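# Lock both toggle clamps holding the circuit board

## Task

Close and lock each of the two toggle clamps on the test fixture so they press the circuit board onto its locating pins; a clamp counts as locked only once its handle has been driven through its stiffest point (over-centre) and on to its end stop.

## Robot and tools

Robot: two arms, left_arm (left hand, on the +y side) and right_arm (right hand). Each hand has sixteen finger motors: index, middle and ring fingers plus a thumb. Scene frame: origin at table-top height midway between the nominal bases, +x out over the table, +z up. Calibrated bases: left_arm at (-0.025, +0.241, 0) m, right_arm at (+0.022, -0.236, 0) m, both nearly unrotated. Image sides do not match arm names. A camera stand sits behind the arms.

execute_actions(actions, cameras). actions is a list of actions; each action lasts 0.5 s and is a table of up to 15 rows, one row per 1/30 s step. With fewer than 15 rows the final row repeats. Every row is a single list of 48 numbers in [-1, 1] covering both arms, even if one stays still: left_arm dx, dy, dz, rx, ry, rz; left hand's 16 motor goals; left current_limit, speed; then the same 24 for right_arm and right hand.

Arm numbers are offsets, not poses. They are measured from that arm's Hand target as it stood when the action began, along that target's own axes; every row of an action is relative to the same start, so rows do not stack, but consecutive actions do. Scale: 1.0 = 0.6 m for dx, dy, dz and 180 degrees for rx, ry, rz, which form one rotation vector. All zeros re-requests the current target. Orientation commands are clipped to within 40 degrees of the measured orientation each step; position wins if both cannot be met.

Hand numbers are absolute goal angles, scaled linearly between each hinge's stops (angle in degrees at +1, at -1; value that means straight). Order per hand: index_abd, index_mcp, index_pip, index_dip, middle_abd, middle_mcp, middle_pip, middle_dip, ring_abd, ring_mcp, ring_pip, ring_dip, thumb_cmc, thumb_axl, thumb_mcp, thumb_ipl. _abd (+60, -60; 0.00) swings a finger sideways away from the thumb; _mcp (+128, -18; -0.75), _pip (+108, -29; -0.58), _dip (+117, -21; -0.70) curl toward the palm. thumb_cmc (+120, -20; -0.71) brings the thumb in front of the palm; thumb_axl (+140, -27; -0.68) rolls it; thumb_mcp (+109, -69; -0.23) and thumb_ipl (+108, -77; -0.17) bend it. On the right hand, ring_dip goals above +66.1 degrees are cut to +66.1 for the whole session. current_limit maps -1..+1 to 0..550 mA (minimum 11 mA), also limiting finger speed; speed gives (speed+1)/2 of 8.5 rad/s. Initial values: +0.4 and -0.6. A 0 is a real goal; to leave a hand unchanged, echo its hand_goal, hand_current_limit and hand_speed.

cameras: names to return, ["all"], or [] for none; omitted or null gives all only when actions is empty. An unknown name voids the call. Cameras: cam_high (672x504, fixed, scene frame), cam_left_wrist and cam_right_wrist (616x616 fisheye, in their arm's base frame).

zoom_image(camera, region): camera is cam_high, cam_left_wrist or cam_right_wrist, from the latest images; region [x0, y0, x1, y1] in pixels from the top-left, at most 504 by 504. read_manual(section) gives only licence text, no motion. finished_scene(scene=1) ends the episode permanently; the clamps must stay locked without the robot.

Hand point geometry (right hand; left is mirrored, its +x toward the thumb): +z along straight fingers toward tips, +x across the palm away from the thumb, +y out of the palm; palm face at y = -0.062, fingers at y = -0.076, fingertips about 0.139 m beyond knuckles at z = -0.017. A rigid mast on the palm side near the wrist (x +0.05..+0.10, z -0.16..-0.11, up to y = +0.06; sign of x flips on the left hand) can collide. Fingertips have rubber caps.

Results: end_effector_position (m) and end_effector_quat_wxyz per arm, in that arm's base frame; Hand target, the commanded pose after clipping and the base for the next offsets. The hand often rests a few cm short; waiting will not help, so resend the gap as an offset. The right arm's elbow sags, so command it higher. Per motor: hand_goal, hand_measured, hand_current_ma (positive pushes toward -1), hand_state (moving, goal, blocked, overload). Joint torques are total drive output; joints 3 and 4 wrap at ±28 N m. Some lines are omitted when unchanged or quiet (joint velocities within noise, small temperature changes).

Cautions: a finger motor at 495 mA or more for 5 s shuts down for 10 s. Arm motors reaching 85 °C flag MOTOR HOT; at 100 °C the arm drops for 30-60 s. Pushing at an unreachable pose heats motors; to stop a push, command the target back past the hand. Any arm stop discards hand commands sent meanwhile. Avoid contact between the two arms or hands, hard hits on fixed or heavy objects, slams, dropping parts, and anything leaving the table. Loose objects may be nudged occasionally. Thinking time lets the scene run; the robot holds its last command.

Each tool is called after "Call:" by a JSON object that holds its "method" and its "body".

## Session

Call:
{"method": "execute_actions", "body": {"actions": []}}

Scene clock: 0.00 s.
left_arm: end_effector_position=(+0.6408, +0.0626, +0.3155) hand_goal=(+0.000, -0.754, -0.576, -0.696, +0.000, -0.754, -0.576, -0.696, +0.000, -0.754, -0.576, -0.696, -0.714, -0.678, -0.226, -0.168) hand_measured=(+0.000, -0.754, -0.576, -0.696, +0.000, -0.754, -0.576, -0.696, +0.000, -0.754, -0.576, -0.696, -0.714, -0.678, -0.226, -0.168) hand_current_ma=(+0, +0, +0, +0, +0, +0, +0, +0, +0, +0, +0, +0, +0, +0, +0, +0) hand_state=(goal, goal, goal, goal, goal, goal, goal, goal, goal, goal, goal, goal, goal, goal, goal, goal) hand_current_limit=0.40 hand_speed=-0.60 end_effector_quat_wxyz=(+0.091, +0.578, +0.566, +0.580) | right_arm: end_effector_position=(+0.1693, +0.3946, +0.3006) hand_goal=(+0.000, -0.754, -0.576, -0.696, +0.000, -0.754, -0.576, -0.696, +0.000, -0.754, -0.576, -0.696, -0.714, -0.678, -0.226, -0.168) hand_measured=(+0.000, -0.754, -0.576, -0.696, +0.000, -0.754, -0.576, -0.696, +0.000, -0.754, -0.576, -0.696, -0.714, -0.678, -0.226, -0.168) hand_current_ma=(+0, +0, +0, +0, +0, +0, +0, +0, +0, +0, +0, +0, +0, +0, +0, +0) hand_state=(goal, goal, goal, goal, goal, goal, goal, goal, goal, goal, goal, goal, goal, goal, goal, goal) hand_current_limit=0.40 hand_speed=-0.60 end_effector_quat_wxyz=(+0.449, -0.092, +0.761, +0.459)
Joint positions: left_arm=[-0.045 1.516 0.988 0.134 -0.625 0.401] | right_arm=[1.145 0.89 0.361 0.347 0.224 -0.854]
Joint velocities: within noise
Joint torques (N m): no reading
Motor temperatures (°C): left_arm=[22 25 19 22 22 24] | right_arm=[28 23 20 23 21 21]
Heat: left arm: hottest shoulder 25 °C; right arm: hottest waist 28 °C.
Hand target: left_arm +0.6460, +0.0624, +0.3300; +0.100, +0.570, +0.565, +0.588 | right_arm +0.1711, +0.3986, +0.3232; +0.457, -0.087, +0.748, +0.473

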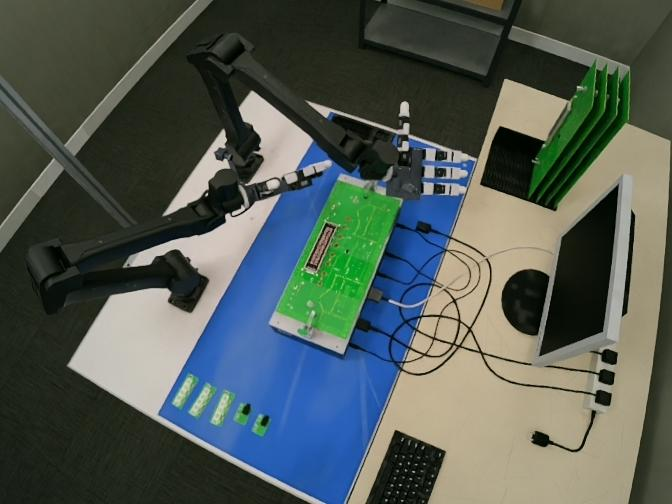

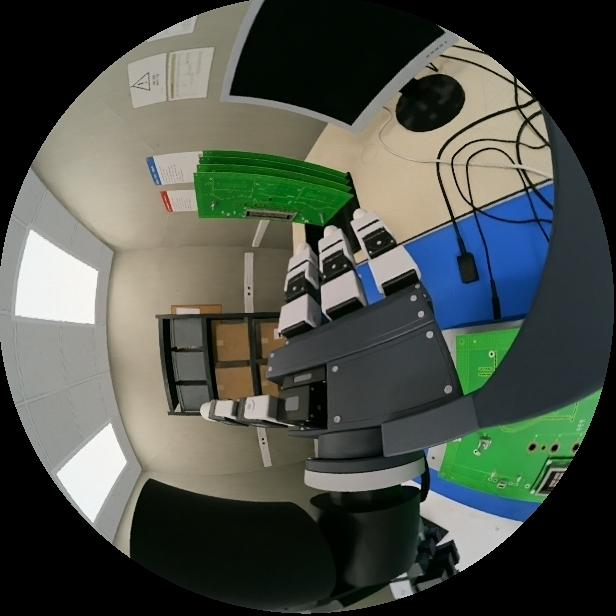

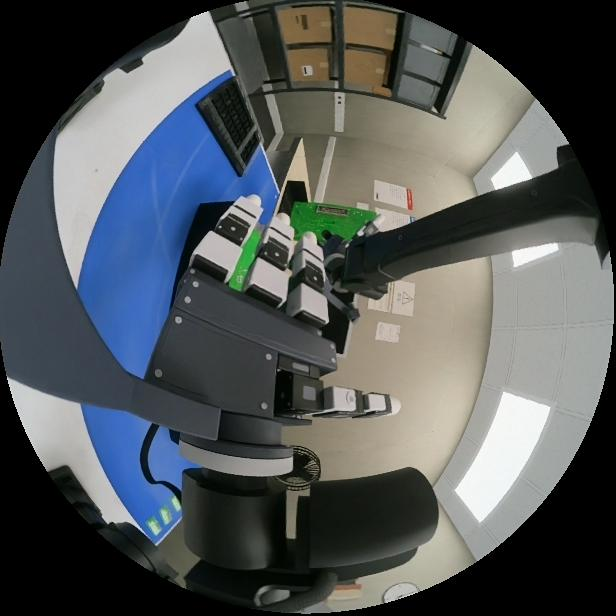

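Call:
{"method": "zoom_image", "body": {"camera": "cam_high", "region": [260, 270, 380, 360]}}

Call:
{"method": "zoom_image", "body": {"camera": "cam_high", "region": [310, 150, 430, 240]}}

Call:
{"method": "zoom_image", "body": {"camera": "cam_high", "region": [220, 150, 460, 370]}}

Call:
{"method": "zoom_image", "body": {"camera": "cam_left_wrist", "region": [420, 300, 616, 560]}}

Scaled by 4.200 from the camera's 672x504 image, which has a finer 960x720 frame.

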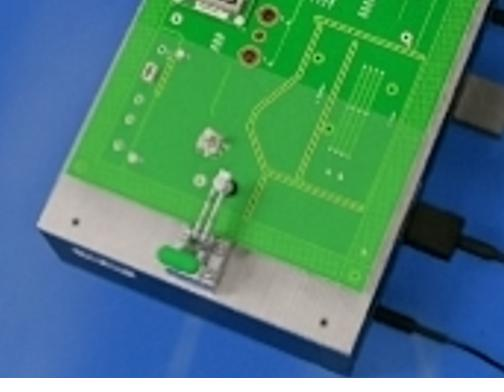

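Scaled by 4.200 from the camera's 672x504 image, which has a finer 960x720 frame.

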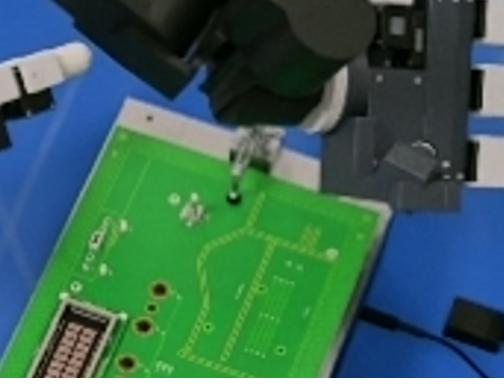

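Scaled by 2.100 from the camera's 672x504 image, which has a finer 960x720 frame.

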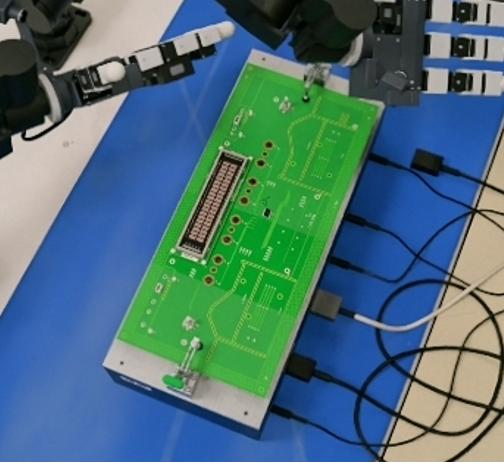

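Scaled by 1.938 from the camera's 616x616 image, which has a finer 880x880 frame.

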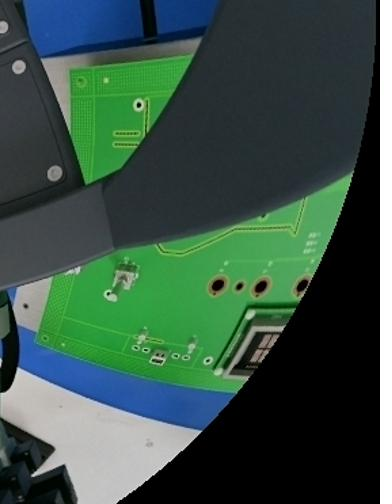

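Call:
{"method": "execute_actions", "body": {"actions": [[[0,0,0,0.0553,-0.0392,0,0,-0.754,-0.576,-0.696,0,-0.754,-0.576,-0.696,0,-0.754,-0.576,-0.696,-0.714,-0.678,-0.226,-0.168,0.4,-0.6,0,0,0,0.0857,-0.0015,0.0768,0,-0.754,-0.576,-0.696,0,-0.754,-0.576,-0.696,0,-0.754,-0.576,-0.696,-0.714,-0.678,-0.226,-0.168,0.4,-0.6]],[[0,0,0,0.0553,-0.0392,0,0,-0.754,-0.576,-0.696,0,-0.754,-0.576,-0.696,0,-0.754,-0.576,-0.696,-0.714,-0.678,-0.226,-0.168,0.4,-0.6,0,0,0,0.0857,-0.0015,0.0768,0,-0.754,-0.576,-0.696,0,-0.754,-0.576,-0.696,0,-0.754,-0.576,-0.696,-0.714,-0.678,-0.226,-0.168,0.4,-0.6]],[[0,0,0,0.0553,-0.0392,0,0,-0.754,-0.576,-0.696,0,-0.754,-0.576,-0.696,0,-0.754,-0.576,-0.696,-0.714,-0.678,-0.226,-0.168,0.4,-0.6,0,0,0,0.0857,-0.0015,0.0768,0,-0.754,-0.576,-0.696,0,-0.754,-0.576,-0.696,0,-0.754,-0.576,-0.696,-0.714,-0.678,-0.226,-0.168,0.4,-0.6]],[[0,0,0,0.0553,-0.0392,0,0,-0.754,-0.576,-0.696,0,-0.754,-0.576,-0.696,0,-0.754,-0.576,-0.696,-0.714,-0.678,-0.226,-0.168,0.4,-0.6,0,0,0,0.0857,-0.0015,0.0768,0,-0.754,-0.576,-0.696,0,-0.754,-0.576,-0.696,0,-0.754,-0.576,-0.696,-0.714,-0.678,-0.226,-0.168,0.4,-0.6]],[[0,0,0,0.0553,-0.0392,0,0,-0.754,-0.576,-0.696,0,-0.754,-0.576,-0.696,0,-0.754,-0.576,-0.696,-0.714,-0.678,-0.226,-0.168,0.4,-0.6,0,0,0,0.0857,-0.0015,0.0768,0,-0.754,-0.576,-0.696,0,-0.754,-0.576,-0.696,0,-0.754,-0.576,-0.696,-0.714,-0.678,-0.226,-0.168,0.4,-0.6]],[[0,0,0,0.0553,-0.0392,0,0,-0.754,-0.576,-0.696,0,-0.754,-0.576,-0.696,0,-0.754,-0.576,-0.696,-0.714,-0.678,-0.226,-0.168,0.4,-0.6,0,0,0,0.0857,-0.0015,0.0768,0,-0.754,-0.576,-0.696,0,-0.754,-0.576,-0.696,0,-0.754,-0.576,-0.696,-0.714,-0.678,-0.226,-0.168,0.4,-0.6]]], "cameras": ["all"]}}

Scene clock: 8.63 s.
left_arm: end_effector_position=(+0.6170, +0.0442, +0.2800) hand_goal=(+0.000, -0.754, -0.576, -0.696, +0.000, -0.754, -0.576, -0.696, +0.000, -0.754, -0.576, -0.696, -0.714, -0.678, -0.226, -0.168) hand_measured=(+0.000, -0.758, -0.576, -0.696, +0.000, -0.758, -0.576, -0.696, +0.000, -0.758, -0.576, -0.696, -0.720, -0.678, -0.224, -0.168) hand_current_ma=(+0, -14, -2, +0, +0, -14, -2, +0, +0, -16, -2, +0, -19, +3, +11, +1) hand_state=(goal, goal, goal, goal, goal, goal, goal, goal, goal, goal, goal, goal, goal, goal, goal, goal) hand_current_limit=0.40 hand_speed=-0.60 end_effector_quat_wxyz=(+0.021, +0.719, +0.667, +0.192) | right_arm: end_effector_position=(+0.1636, +0.3763, +0.2540) hand_goal=(+0.000, -0.754, -0.576, -0.696, +0.000, -0.754, -0.576, -0.696, +0.000, -0.754, -0.576, -0.696, -0.714, -0.678, -0.226, -0.168) hand_measured=(+0.002, -0.760, -0.576, -0.696, +0.002, -0.758, -0.576, -0.696, +0.002, -0.758, -0.576, -0.696, -0.720, -0.678, -0.224, -0.168) hand_current_ma=(+0, -4, +0, +0, +0, -3, +0, +0, +0, -2, +0, +0, -4, +0, +1, +0) hand_state=(goal, goal, goal, goal, goal, goal, goal, goal, goal, goal, goal, goal, goal, goal, goal, goal) hand_current_limit=0.40 hand_speed=-0.60 end_effector_quat_wxyz=(+0.225, +0.374, +0.883, +0.171)
Joint positions: left_arm=[-0.015 1.542 1.464 -1.178 -0.232 0.097] | right_arm=[1.545 1.144 0.942 -1.196 0.549 0.726]
Joint torques (N m): left_arm=[1.96 -13.51 8.2 1.4 -0.41 0.15] | right_arm=[-0.21 -6.07 7.94 0.99 0.94 -0.19]
Heat: left arm: hottest shoulder 26 °C; right arm: hottest waist 28 °C.
Hand target: left_arm +0.6152, +0.0443, +0.2805; +0.023, +0.719, +0.667, +0.195 (last step not sent: back at the drive's target) | right_arm +0.1637, +0.3782, +0.2616; +0.223, +0.373, +0.882, +0.184 (last step not sent: back at the drive's target)
Off the commanded pose: left_arm 0.002 m, 12 deg | right_arm 0.008 m, 20 deg.
led back after a hold (left arm): the arm was led back toward your command in small steps, so it may still be short of it.
led back after a hold (right arm): the arm was led back toward your command in small steps, so it may still be short of it.
pose unreachable (left arm): on one or more control steps of this call, first in action 3 (counted from 0), this arm could not follow its commanded pose, so it was not sent that pose on those steps. It may still have moved: this result reports where it is.
cause: moving toward the commanded pose would bring a part of the arm too close to another arm (a part of this arm just beyond joint 2 (shoulder) and a part of the right arm just beyond its joint 4 (wrist pitch), along the way the arms are being sent, or toward where that arm still pushes).
pose unreachable (right arm): on one or more control steps of this call, first in action 3 (counted from 0), this arm could not follow its commanded pose, so it was not sent that pose on those steps. It may still have moved: this result reports where it is.
cause: moving toward the commanded pose would bring a part of the arm too close to another arm (a part of this arm just beyond joint 4 (wrist pitch) and a part of the left arm just beyond its joint 2 (shoulder), along the way the arms are being sent, or toward where that arm still pushes).
camera_calibration:
cam_left_wrist: T_world_to_cam=[[-0.587693, -0.703949, -0.39884, 0.471992], [-0.749154, 0.287263, 0.596866, 0.234335], [-0.305591, 0.649566, -0.696188, 0.479874], [0, 0, 0, 1]] pos_world=[0.599584, -0.046768, 0.382465]
cam_right_wrist: T_world_to_cam=[[0.862764, -0.1467, 0.483857, -0.172024], [-0.421905, -0.73626, 0.529072, 0.160608], [0.27863, -0.660606, -0.697112, 0.49634], [0, 0, 0, 1]] pos_world=[0.0778819, 0.420899, 0.344266]

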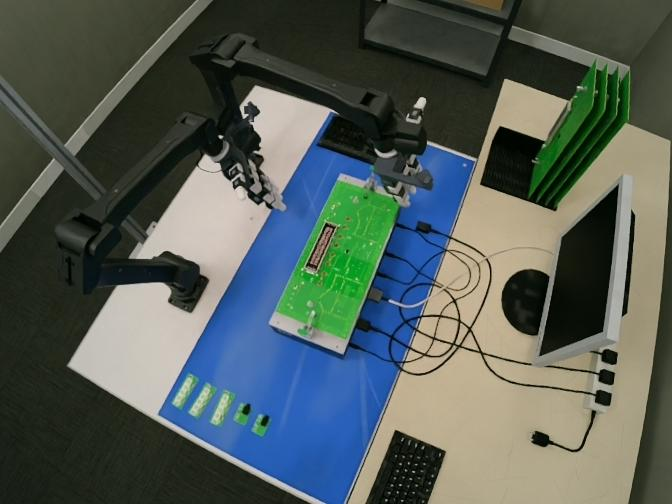

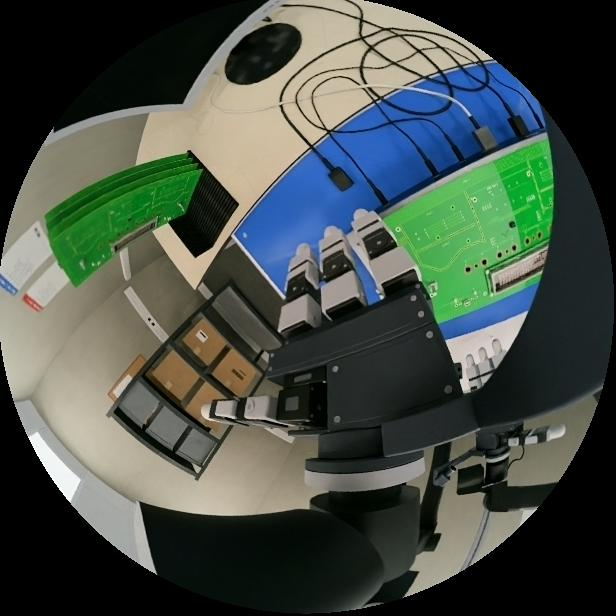

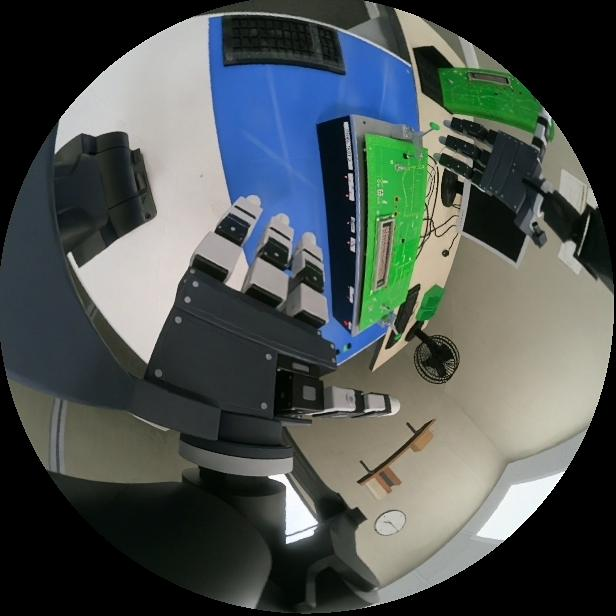

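Call:
{"method": "zoom_image", "body": {"camera": "cam_right_wrist", "region": [310, 90, 450, 230]}}

Call:
{"method": "zoom_image", "body": {"camera": "cam_right_wrist", "region": [330, 240, 450, 360]}}

Scaled by 3.600 from the camera's 616x616 image, which has a finer 880x880 frame.

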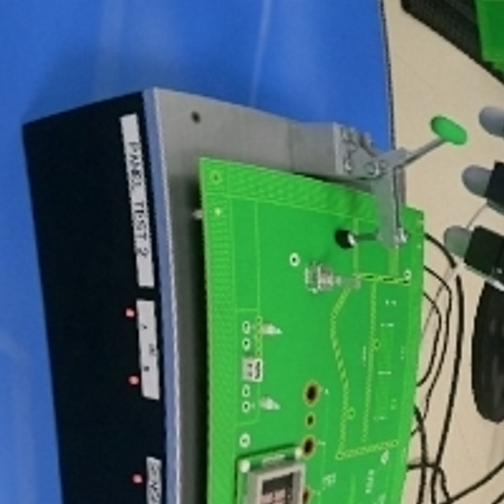

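Scaled by 4.200 from the camera's 616x616 image, which has a finer 880x880 frame.

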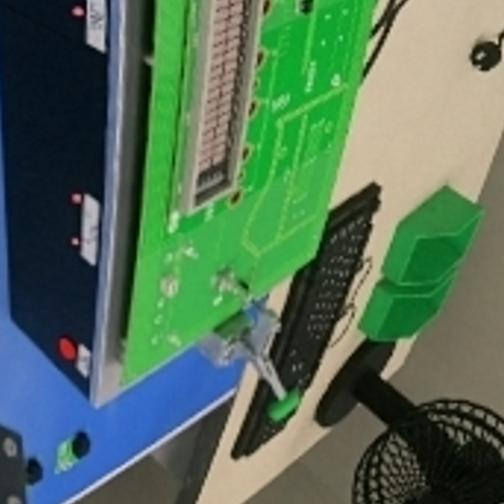

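Call:
{"method": "execute_actions", "body": {"actions": [[[0,0,0,0,0,0,0,-0.754,-0.576,-0.696,0,-0.754,-0.576,-0.696,0,-0.754,-0.576,-0.696,-0.714,-0.678,-0.226,-0.168,0.4,-0.6,-0.084,-0.0083,0.0049,0,0,0,0,-0.754,-0.576,-0.696,0,-0.754,-0.576,-0.696,0,-0.754,-0.576,-0.696,-0.714,-0.678,-0.226,-0.168,0.4,-0.6]],[[0,0,0,0,0,0,0,-0.754,-0.576,-0.696,0,-0.754,-0.576,-0.696,0,-0.754,-0.576,-0.696,-0.714,-0.678,-0.226,-0.168,0.4,-0.6,-0.084,-0.0083,0.0049,0,0,0,0,-0.754,-0.576,-0.696,0,-0.754,-0.576,-0.696,0,-0.754,-0.576,-0.696,-0.714,-0.678,-0.226,-0.168,0.4,-0.6]],[[0,0,0,0,0,0,0,-0.754,-0.576,-0.696,0,-0.754,-0.576,-0.696,0,-0.754,-0.576,-0.696,-0.714,-0.678,-0.226,-0.168,0.4,-0.6,-0.084,-0.0083,0.0049,0,0,0,0,-0.754,-0.576,-0.696,0,-0.754,-0.576,-0.696,0,-0.754,-0.576,-0.696,-0.714,-0.678,-0.226,-0.168,0.4,-0.6]],[[0,0,0,0,0,0,0,-0.754,-0.576,-0.696,0,-0.754,-0.576,-0.696,0,-0.754,-0.576,-0.696,-0.714,-0.678,-0.226,-0.168,0.4,-0.6,-0.084,-0.0083,0.0049,0,0,0,0,-0.754,-0.576,-0.696,0,-0.754,-0.576,-0.696,0,-0.754,-0.576,-0.696,-0.714,-0.678,-0.226,-0.168,0.4,-0.6]],[[0,0,0,0,0,0,0,-0.754,-0.576,-0.696,0,-0.754,-0.576,-0.696,0,-0.754,-0.576,-0.696,-0.714,-0.678,-0.226,-0.168,0.4,-0.6,-0.084,-0.0083,0.0049,0,0,0,0,-0.754,-0.576,-0.696,0,-0.754,-0.576,-0.696,0,-0.754,-0.576,-0.696,-0.714,-0.678,-0.226,-0.168,0.4,-0.6]]], "cameras": ["all"]}}

Scene clock: 15.97 s.
left_arm: end_effector_position=(+0.6170, +0.0442, +0.2800) hand_goal=(+0.000, -0.754, -0.576, -0.696, +0.000, -0.754, -0.576, -0.696, +0.000, -0.754, -0.576, -0.696, -0.714, -0.678, -0.226, -0.168) hand_measured=(+0.000, -0.758, -0.576, -0.696, +0.000, -0.758, -0.576, -0.696, +0.000, -0.758, -0.576, -0.696, -0.720, -0.678, -0.224, -0.168) hand_current_ma=(+0, -14, -2, +0, +0, -14, -2, +0, +0, -16, -2, +0, -19, +3, +11, +1) hand_state=(goal, goal, goal, goal, goal, goal, goal, goal, goal, goal, goal, goal, goal, goal, goal, goal) hand_current_limit=0.40 hand_speed=-0.60 end_effector_quat_wxyz=(+0.021, +0.719, +0.667, +0.192) | right_arm: end_effector_position=(+0.3082, +0.1780, +0.2922) hand_goal=(+0.000, -0.754, -0.576, -0.696, +0.000, -0.754, -0.576, -0.696, +0.000, -0.754, -0.576, -0.696, -0.714, -0.678, -0.226, -0.168) hand_measured=(+0.002, -0.758, -0.576, -0.696, +0.002, -0.758, -0.576, -0.696, +0.002, -0.758, -0.576, -0.696, -0.720, -0.678, -0.224, -0.168) hand_current_ma=(+0, -3, +0, +0, +0, -3, +0, +0, +0, -2, +0, +0, -3, +0, +1, +0) hand_state=(goal, goal, goal, goal, goal, goal, goal, goal, goal, goal, goal, goal, goal, goal, goal, goal) hand_current_limit=0.40 hand_speed=-0.60 end_effector_quat_wxyz=(+0.215, +0.372, +0.886, +0.172)
Joint positions: left_arm=[-0.015 1.542 1.464 -1.178 -0.232 0.097] | right_arm=[0.631 0.695 0.781 -1.126 0.184 -0.195]
Joint torques (N m): left_arm=[1.85 -13.45 8.24 1.39 -0.42 0.14] | right_arm=[-1.38 -0.32 9.37 2.09 0.11 -0.11]
Motor temperatures (°C): left_arm=[22 27 24 22 22 24] | right_arm=[28 24 23 23 22 21]
Heat: left arm: hottest shoulder 27 °C; right arm: hottest waist 28 °C.
Hand target: left_arm +0.6152, +0.0443, +0.2805; +0.023, +0.719, +0.667, +0.195 | right_arm +0.3141, +0.1777, +0.3016; +0.223, +0.373, +0.882, +0.184
Off the commanded pose: left_arm 0.002 m, 0 deg | right_arm 0.011 m, 2 deg.
camera_calibration:
cam_left_wrist: T_world_to_cam=[[-0.587693, -0.703949, -0.39884, 0.471992], [-0.749154, 0.287263, 0.596866, 0.234335], [-0.305591, 0.649566, -0.696188, 0.479874], [0, 0, 0, 1]] pos_world=[0.599584, -0.046768, 0.382465]
cam_right_wrist: T_world_to_cam=[[0.872407, -0.143015, 0.467389, -0.343201], [-0.40577, -0.745023, 0.529425, 0.051992], [0.2725, -0.651527, -0.707995, 0.355156], [0, 0, 0, 1]] pos_world=[0.223728, 0.221046, 0.384331]

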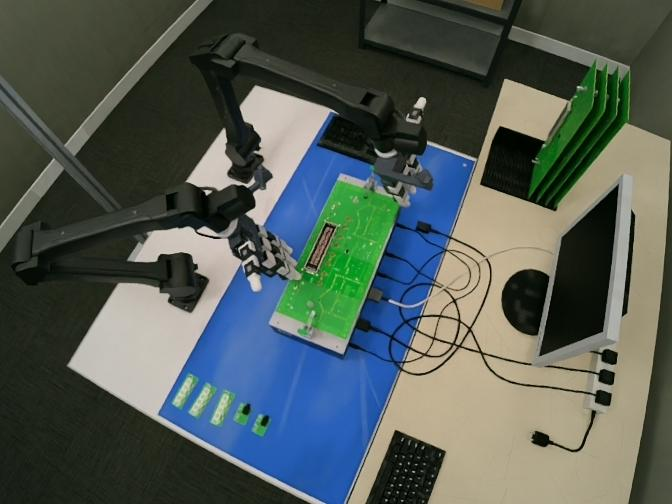

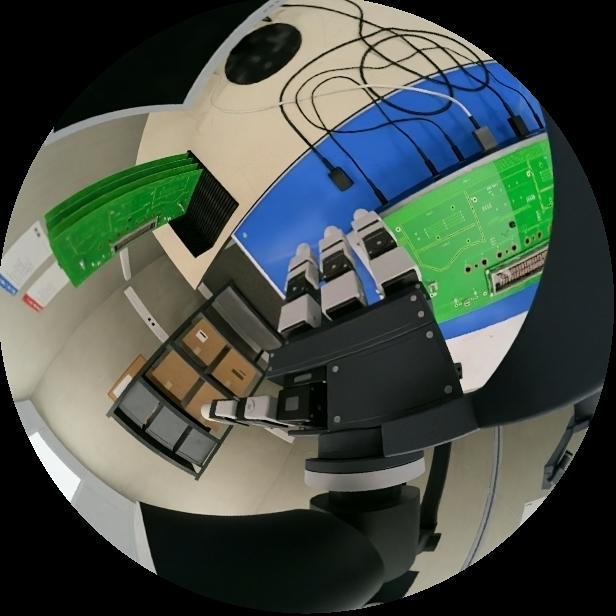

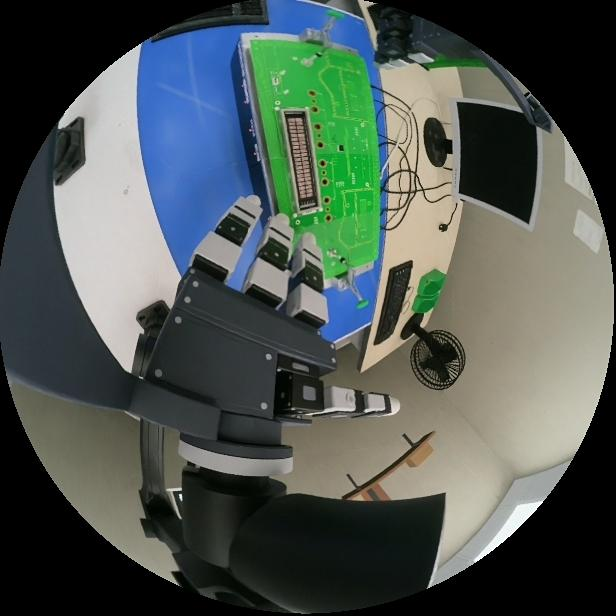

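Call:
{"method": "zoom_image", "body": {"camera": "cam_right_wrist", "region": [320, 230, 390, 320]}}

Call:
{"method": "zoom_image", "body": {"camera": "cam_right_wrist", "region": [280, 0, 360, 80]}}

Call:
{"method": "zoom_image", "body": {"camera": "cam_high", "region": [290, 300, 340, 350]}}

Call:
{"method": "zoom_image", "body": {"camera": "cam_high", "region": [345, 165, 395, 215]}}

Scaled by 5.600 from the camera's 616x616 image, which has a finer 880x880 frame.

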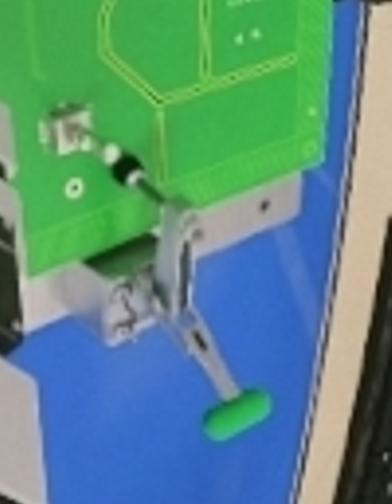

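Scaled by 6.300 from the camera's 616x616 image, which has a finer 880x880 frame.

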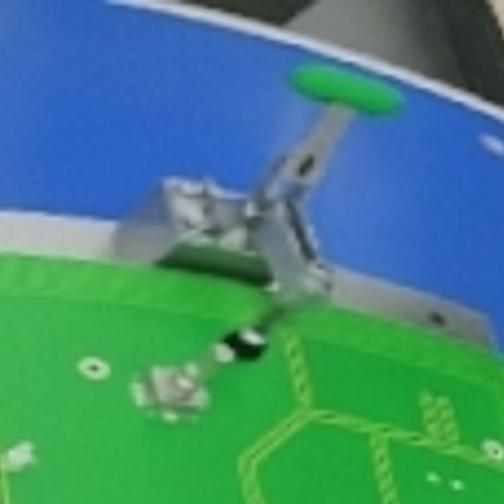

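Scaled by 10.080 from the camera's 672x504 image, which has a finer 960x720 frame.

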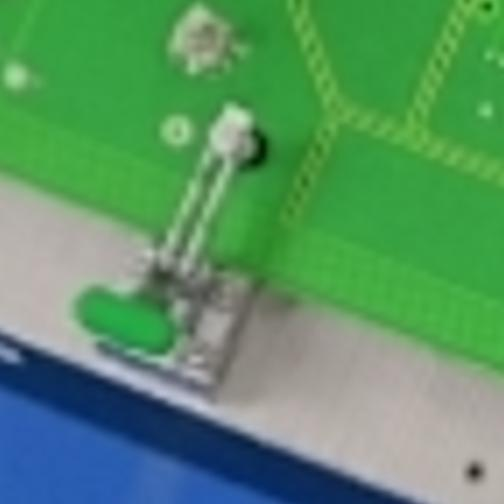

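Scaled by 10.080 from the camera's 672x504 image, which has a finer 960x720 frame.

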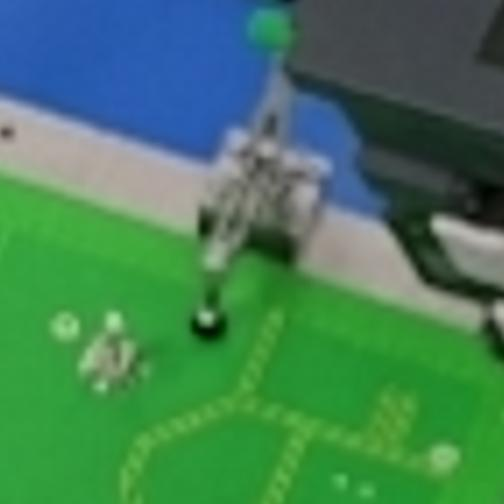

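Call:
{"method": "execute_actions", "body": {"actions": [[[0.0532,-0.0617,-0.0268,0.0280,0.0033,-0.1033,0,0.48,0.66,-0.26,0,0.48,0.66,-0.26,0,0.48,0.66,-0.26,-0.714,-0.678,-0.226,-0.168,0.4,-0.6,-0.0957,-0.0487,-0.0153,0.0363,-0.03,0.1437,0,0.48,0.66,-0.26,0,0.48,0.66,-0.26,0,0.48,0.66,-0.26,-0.714,-0.678,-0.226,-0.168,0.4,-0.6]],[[0.0707,-0.0435,-0.0215,0.0280,0.0033,-0.1033,0,0.48,0.66,-0.26,0,0.48,0.66,-0.26,0,0.48,0.66,-0.26,-0.714,-0.678,-0.226,-0.168,0.4,-0.6,-0.1083,-0.0028,-0.0025,0.0363,-0.03,0.1437,0,0.48,0.66,-0.26,0,0.48,0.66,-0.26,0,0.48,0.66,-0.26,-0.714,-0.678,-0.226,-0.168,0.4,-0.6]],[[0.0813,-0.0205,-0.0178,0.0280,0.0033,-0.1033,0,0.48,0.66,-0.26,0,0.48,0.66,-0.26,0,0.48,0.66,-0.26,-0.714,-0.678,-0.226,-0.168,0.4,-0.6,-0.0987,0.0448,0.005,0.0363,-0.03,0.1437,0,0.48,0.66,-0.26,0,0.48,0.66,-0.26,0,0.48,0.66,-0.26,-0.714,-0.678,-0.226,-0.168,0.4,-0.6]],[[0.0842,0.0052,-0.0163,0.0280,0.0033,-0.1033,0,0.48,0.66,-0.26,0,0.48,0.66,-0.26,0,0.48,0.66,-0.26,-0.714,-0.678,-0.226,-0.168,0.4,-0.6,-0.0685,0.0838,0.0055,0.0363,-0.03,0.1437,0,0.48,0.66,-0.26,0,0.48,0.66,-0.26,0,0.48,0.66,-0.26,-0.714,-0.678,-0.226,-0.168,0.4,-0.6]],[[0.0783,0.0302,-0.0172,0.0280,0.0033,-0.1033,0,0.48,0.66,-0.26,0,0.48,0.66,-0.26,0,0.48,0.66,-0.26,-0.714,-0.678,-0.226,-0.168,0.4,-0.6,-0.0247,0.1055,-0.0012,0.0363,-0.03,0.1437,0,0.48,0.66,-0.26,0,0.48,0.66,-0.26,0,0.48,0.66,-0.26,-0.714,-0.678,-0.226,-0.168,0.4,-0.6]]], "cameras": ["all"]}}

Scene clock: 29.17 s.
left_arm: end_effector_position=(+0.4109, +0.2000, +0.3142) hand_goal=(+0.000, +0.480, +0.660, -0.260, +0.000, +0.480, +0.660, -0.260, +0.000, +0.480, +0.660, -0.260, -0.714, -0.678, -0.226, -0.168) hand_measured=(+0.000, +0.462, +0.658, -0.262, +0.000, +0.462, +0.658, -0.262, +0.000, +0.460, +0.658, -0.262, -0.716, -0.678, -0.224, -0.168) hand_current_ma=(+0, -78, -10, -9, +0, -77, -8, -9, +0, -87, -9, -10, -8, +3, +11, +1) hand_state=(goal, goal, goal, goal, goal, goal, goal, goal, goal, blocked, goal, goal, goal, goal, goal, goal) hand_current_limit=0.40 hand_speed=-0.60 end_effector_quat_wxyz=(+0.006, +0.006, +1.000, +0.012) | right_arm: end_effector_position=(+0.3766, -0.1370, +0.3171) hand_goal=(+0.000, +0.480, +0.660, -0.260, +0.000, +0.480, +0.660, -0.260, +0.000, +0.480, +0.660, -0.260, -0.714, -0.678, -0.226, -0.168) hand_measured=(+0.002, +0.466, +0.658, -0.262, +0.002, +0.464, +0.658, -0.262, +0.002, +0.466, +0.658, -0.262, -0.716, -0.678, -0.224, -0.168) hand_current_ma=(+0, -18, -1, -1, +0, -18, -1, -1, +0, -16, -1, -1, -1, +0, +2, +0) hand_state=(goal, goal, goal, goal, goal, goal, goal, goal, goal, goal, goal, goal, goal, goal, goal, goal) hand_current_limit=0.40 hand_speed=-0.60 end_effector_quat_wxyz=(+0.012, +1.000, +0.008, +0.010)
Joint positions: left_arm=[0.253 1.503 1.627 -1.676 -0.019 -1.305] | right_arm=[-0.119 1.38 1.506 -1.674 0.021 1.435]
Joint torques (N m): left_arm=[1.73 -12.16 12.81 -0.02 -0.18 0] | right_arm=[-0.26 -8.53 12.05 -0.47 0.16 0.09]
Heat: left arm: hottest shoulder 27 °C; right arm: hottest waist 28 °C.
Hand target: left_arm +0.4197, +0.2007, +0.3402; +0.000, +0.000, +1.000, +0.000 | right_arm +0.3839, -0.1374, +0.3412; +0.000, +1.000, +0.001, +0.000
Off the commanded pose: left_arm 0.027 m, 2 deg | right_arm 0.025 m, 2 deg.
joint sent to its limit (left arm) — joint 4 (wrist pitch), lower limit. The joint targets are off in orientation, not in position.
joint sent to its limit (right arm) — joint 4 (wrist pitch), lower limit. The joint targets are off in orientation, not in position.
camera_calibration:
cam_left_wrist: T_world_to_cam=[[0.794284, -0.606504, -0.0355733, -0.227381], [-0.415228, -0.584665, 0.696959, 0.0204471], [-0.443507, -0.538813, -0.716228, 0.640154], [0, 0, 0, 1]] pos_world=[0.473008, 0.21897, 0.436156]
cam_right_wrist: T_world_to_cam=[[-0.761921, -0.6471, -0.0271711, 0.243707], [-0.447516, 0.495668, 0.74434, -0.0507148], [-0.468195, 0.579288, -0.667247, 0.583515], [0, 0, 0, 1]] pos_world=[0.436188, -0.155183, 0.433719]

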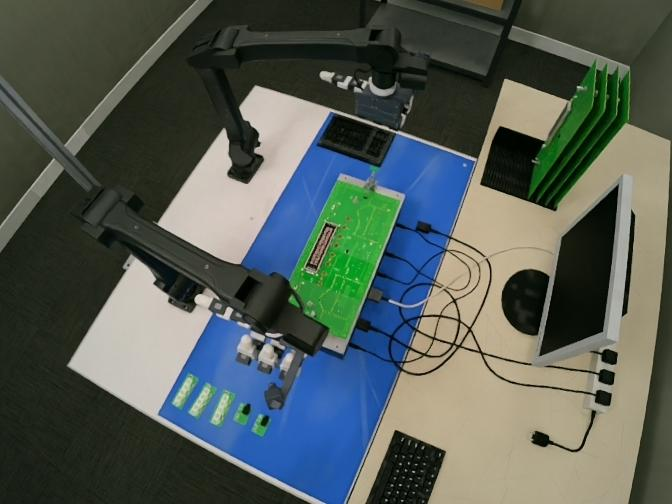

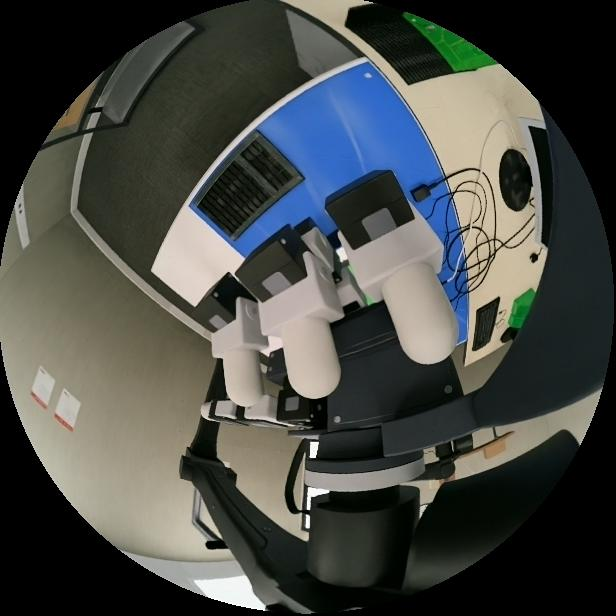

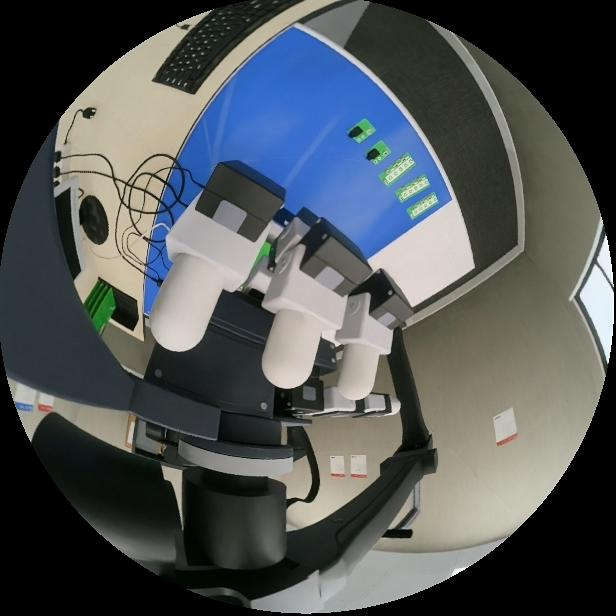

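Call:
{"method": "zoom_image", "body": {"camera": "cam_high", "region": [340, 140, 400, 200]}}

Call:
{"method": "zoom_image", "body": {"camera": "cam_left_wrist", "region": [300, 220, 400, 320]}}

Scaled by 8.400 from the camera's 672x504 image, which has a finer 960x720 frame.

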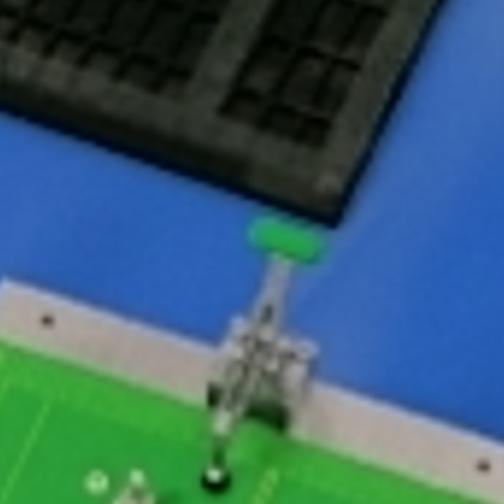

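Scaled by 5.040 from the camera's 616x616 image, which has a finer 880x880 frame.

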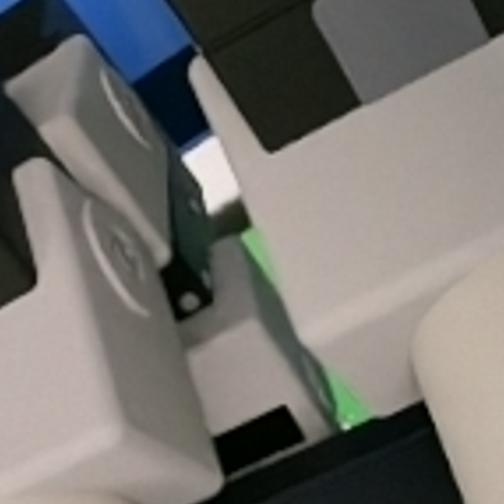

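Call:
{"method": "execute_actions", "body": {"actions": [[[0,-0.0333,0.0444,0,0,0,0,0.48,0.66,-0.26,0,0.48,0.66,-0.26,0,0.48,0.66,-0.26,-0.714,-0.678,-0.226,-0.168,0.4,-0.6,0,0,0,0,0,0,0,0.48,0.66,-0.26,0,0.48,0.66,-0.26,0,0.48,0.66,-0.26,-0.714,-0.678,-0.226,-0.168,0.4,-0.6]],[[0,-0.0333,0.0444,0,0,0,0,0.48,0.66,-0.26,0,0.48,0.66,-0.26,0,0.48,0.66,-0.26,-0.714,-0.678,-0.226,-0.168,0.4,-0.6,0,0,0,0,0,0,0,0.48,0.66,-0.26,0,0.48,0.66,-0.26,0,0.48,0.66,-0.26,-0.714,-0.678,-0.226,-0.168,0.4,-0.6]],[[0,-0.0333,0.0444,0,0,0,0,0.48,0.66,-0.26,0,0.48,0.66,-0.26,0,0.48,0.66,-0.26,-0.714,-0.678,-0.226,-0.168,0.4,-0.6,0,0,0,0,0,0,0,0.48,0.66,-0.26,0,0.48,0.66,-0.26,0,0.48,0.66,-0.26,-0.714,-0.678,-0.226,-0.168,0.4,-0.6]]], "cameras": ["all"]}}

Call:
{"method": "zoom_image", "body": {"camera": "cam_high", "region": [330, 110, 430, 210]}}

Scene clock: 32.03 s.
left_arm: end_effector_position=(+0.4199, +0.1425, +0.2635) hand_goal=(+0.000, +0.480, +0.660, -0.260, +0.000, +0.480, +0.660, -0.260, +0.000, +0.480, +0.660, -0.260, -0.714, -0.678, -0.226, -0.168) hand_measured=(+0.000, +0.462, +0.658, -0.262, +0.000, +0.462, +0.658, -0.262, +0.000, +0.460, +0.658, -0.262, -0.716, -0.678, -0.224, -0.168) hand_current_ma=(+0, -74, -10, -9, +0, -73, -8, -9, +0, -82, -9, -10, -7, +3, +11, +1) hand_state=(goal, goal, goal, goal, goal, goal, goal, goal, goal, goal, goal, goal, goal, goal, goal, goal) hand_current_limit=0.40 hand_speed=-0.60 end_effector_quat_wxyz=(+0.000, +0.003, +1.000, +0.000) | right_arm: end_effector_position=(+0.3764, -0.1369, +0.3171) hand_goal=(+0.000, +0.480, +0.660, -0.260, +0.000, +0.480, +0.660, -0.260, +0.000, +0.480, +0.660, -0.260, -0.714, -0.678, -0.226, -0.168) hand_measured=(+0.002, +0.466, +0.658, -0.262, +0.002, +0.464, +0.658, -0.262, +0.002, +0.466, +0.658, -0.262, -0.716, -0.678, -0.224, -0.168) hand_current_ma=(+0, -18, -1, -1, +0, -18, -1, -1, +0, -16, -1, -1, -1, +0, +2, +0) hand_state=(goal, goal, goal, goal, goal, goal, goal, goal, goal, goal, goal, goal, goal, goal, goal, goal) hand_current_limit=0.40 hand_speed=-0.60 end_effector_quat_wxyz=(+0.012, +1.000, +0.007, +0.010)
Joint positions: left_arm=[0.13 1.502 1.497 -1.565 0 -1.434] | right_arm=[-0.119 1.38 1.506 -1.674 0.021 1.438]
Joint torques (N m): left_arm=[1.73 -11.46 7.91 0.54 -0.24 -0.01] | right_arm=[-0.26 -8.53 12.14 -0.47 0.17 0.06]
Heat: left arm: hottest elbow 28 °C; right arm: hottest waist 28 °C.
Hand target: left_arm +0.4198, +0.1407, +0.2603; +0.000, -0.001, +1.000, +0.000 | right_arm +0.3839, -0.1374, +0.3412; +0.000, +1.000, +0.001, +0.000
Off the commanded pose: left_arm 0.004 m, 0 deg | right_arm 0.025 m, 2 deg.
joint sent to its limit (right arm) — joint 4 (wrist pitch), lower limit. The joint targets are off in orientation, not in position.
camera_calibration:
cam_left_wrist: T_world_to_cam=[[0.797709, -0.602229, -0.0313144, -0.274323], [-0.403015, -0.571019, 0.715204, 0.014044], [-0.448598, -0.557904, -0.698214, 0.576969], [0, 0, 0, 1]] pos_world=[0.483316, 0.164708, 0.384213]
cam_right_wrist: T_world_to_cam=[[-0.763414, -0.645338, -0.0271595, 0.244414], [-0.44636, 0.496703, 0.744345, -0.0510985], [-0.466864, 0.580366, -0.667243, 0.583065], [0, 0, 0, 1]] pos_world=[0.435993, -0.155281, 0.433719]

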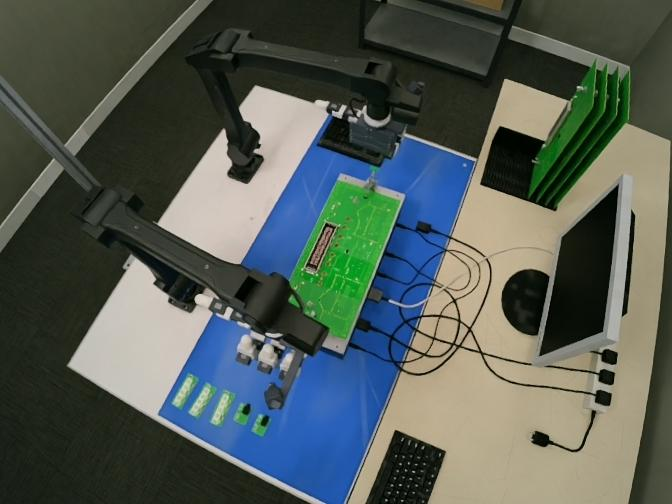

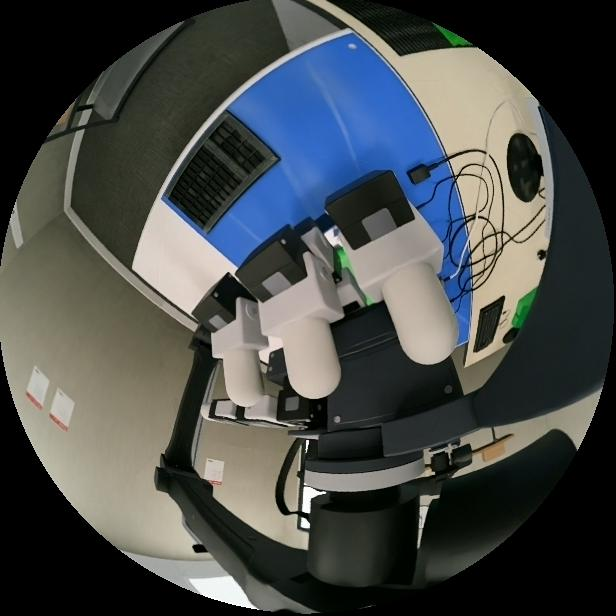

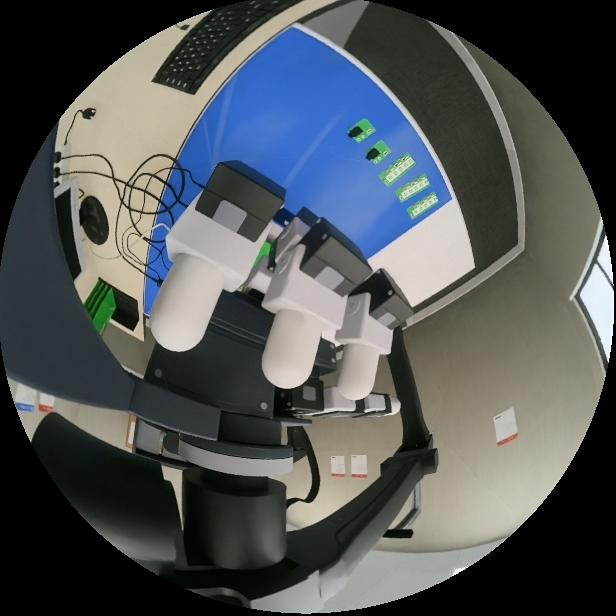

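Scaled by 5.040 from the camera's 672x504 image, which has a finer 960x720 frame.

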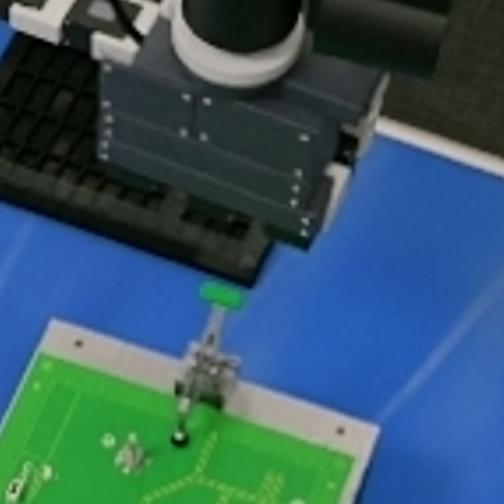

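Call:
{"method": "execute_actions", "body": {"actions": [[[-0.0025,-0.0167,0.03,0,0,0,0,0.48,0.66,-0.26,0,0.48,0.66,-0.26,0,0.48,0.66,-0.26,-0.714,-0.678,-0.226,-0.168,0.8,-0.6,0,0,0,0,0,0,0,0.48,0.66,-0.26,0,0.48,0.66,-0.26,0,0.48,0.66,-0.26,-0.714,-0.678,-0.226,-0.168,0.4,-0.6]],[[-0.0025,-0.0167,0.03,0,0,0,0,0.48,0.66,-0.26,0,0.48,0.66,-0.26,0,0.48,0.66,-0.26,-0.714,-0.678,-0.226,-0.168,0.8,-0.6,0,0,0,0,0,0,0,0.48,0.66,-0.26,0,0.48,0.66,-0.26,0,0.48,0.66,-0.26,-0.714,-0.678,-0.226,-0.168,0.4,-0.6]]], "cameras": ["cam_high", "cam_left_wrist"]}}

Call:
{"method": "zoom_image", "body": {"camera": "cam_high", "region": [330, 110, 430, 210]}}

Call:
{"method": "zoom_image", "body": {"camera": "cam_left_wrist", "region": [300, 220, 400, 320]}}

Scene clock: 34.50 s.
left_arm: end_effector_position=(+0.4223, +0.1238, +0.2314) hand_goal=(+0.000, +0.480, +0.660, -0.260, +0.000, +0.480, +0.660, -0.260, +0.000, +0.480, +0.660, -0.260, -0.714, -0.678, -0.226, -0.168) hand_measured=(+0.000, +0.462, +0.658, -0.262, +0.000, +0.462, +0.658, -0.262, +0.000, +0.460, +0.658, -0.262, -0.716, -0.678, -0.224, -0.168) hand_current_ma=(+0, -74, -10, -9, +0, -73, -8, -9, +0, -82, -9, -10, -7, +3, +11, +1) hand_state=(goal, goal, goal, goal, goal, goal, goal, goal, goal, goal, goal, goal, goal, goal, goal, goal) hand_current_limit=0.80 hand_speed=-0.60 end_effector_quat_wxyz=(+0.005, +0.002, +1.000, +0.001) | right_arm: end_effector_position=(+0.3764, -0.1369, +0.3171) hand_goal=(+0.000, +0.480, +0.660, -0.260, +0.000, +0.480, +0.660, -0.260, +0.000, +0.480, +0.660, -0.260, -0.714, -0.678, -0.226, -0.168) hand_measured=(+0.002, +0.466, +0.658, -0.262, +0.002, +0.464, +0.658, -0.262, +0.002, +0.466, +0.658, -0.262, -0.716, -0.678, -0.224, -0.168) hand_current_ma=(+0, -18, -1, -1, +0, -18, -1, -1, +0, -16, -1, -1, -1, +0, +2, +0) hand_state=(goal, goal, goal, goal, goal, goal, goal, goal, goal, goal, goal, goal, goal, goal, goal, goal) hand_current_limit=0.40 hand_speed=-0.60 end_effector_quat_wxyz=(+0.012, +1.000, +0.007, +0.010)
Joint positions: left_arm=[0.088 1.502 1.413 -1.472 0 -1.48] | right_arm=[-0.119 1.38 1.506 -1.674 0.021 1.438]
Joint torques (N m): left_arm=[1.32 -10.75 7.73 0.53 -0.24 0.02] | right_arm=[-0.26 -8.53 12.14 -0.47 0.17 0.06]
Heat: left arm: hottest elbow 28 °C; right arm: hottest waist 28 °C.
Hand target: left_arm +0.4228, +0.1208, +0.2243; +0.000, -0.001, +1.000, +0.000 | right_arm +0.3839, -0.1374, +0.3412; +0.000, +1.000, +0.001, +0.000
Off the commanded pose: left_arm 0.008 m, 1 deg | right_arm 0.025 m, 2 deg.
joint sent to its limit (right arm) — joint 4 (wrist pitch), lower limit. The joint targets are off in orientation, not in position.
camera_calibration:
cam_left_wrist: T_world_to_cam=[[0.79981, -0.599754, -0.0244555, -0.291332], [-0.408005, -0.57308, 0.710712, 0.0307665], [-0.440268, -0.558457, -0.703058, 0.542932], [0, 0, 0, 1]] pos_world=[0.484598, 0.146108, 0.352722]
Images, in order (width x height): cam_high 672x504, cam_left_wrist 616x616.

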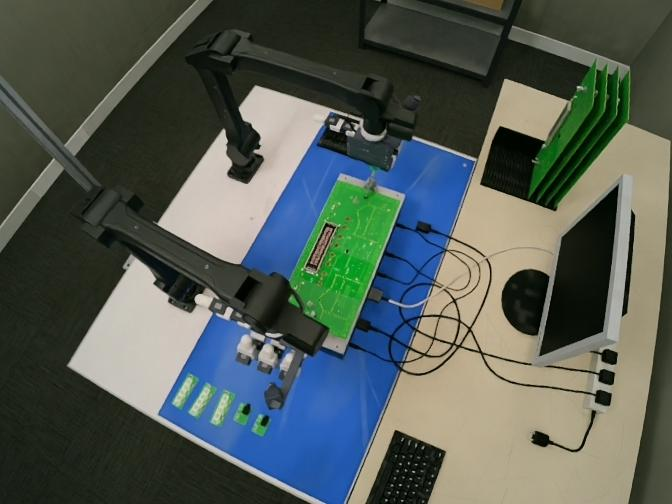

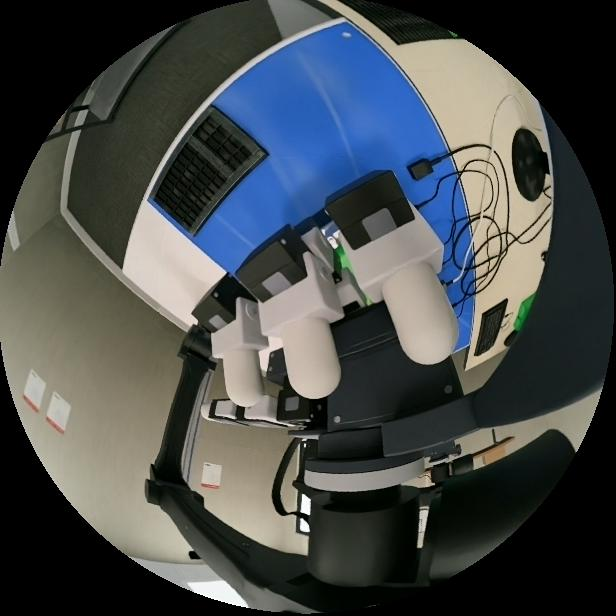

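Scaled by 5.040 from the camera's 672x504 image, which has a finer 960x720 frame.

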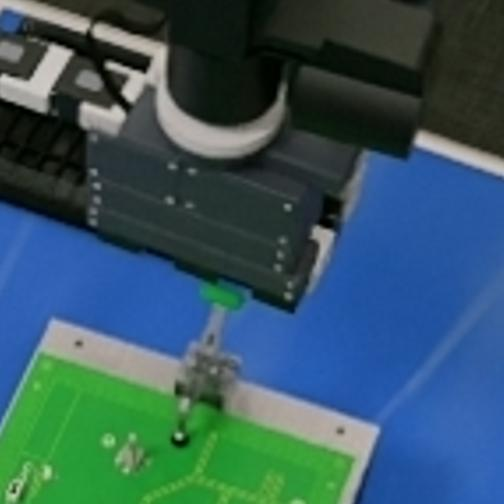

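Scaled by 5.040 from the camera's 616x616 image, which has a finer 880x880 frame.

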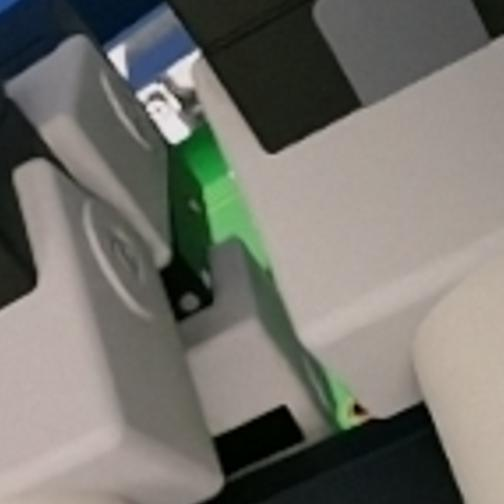

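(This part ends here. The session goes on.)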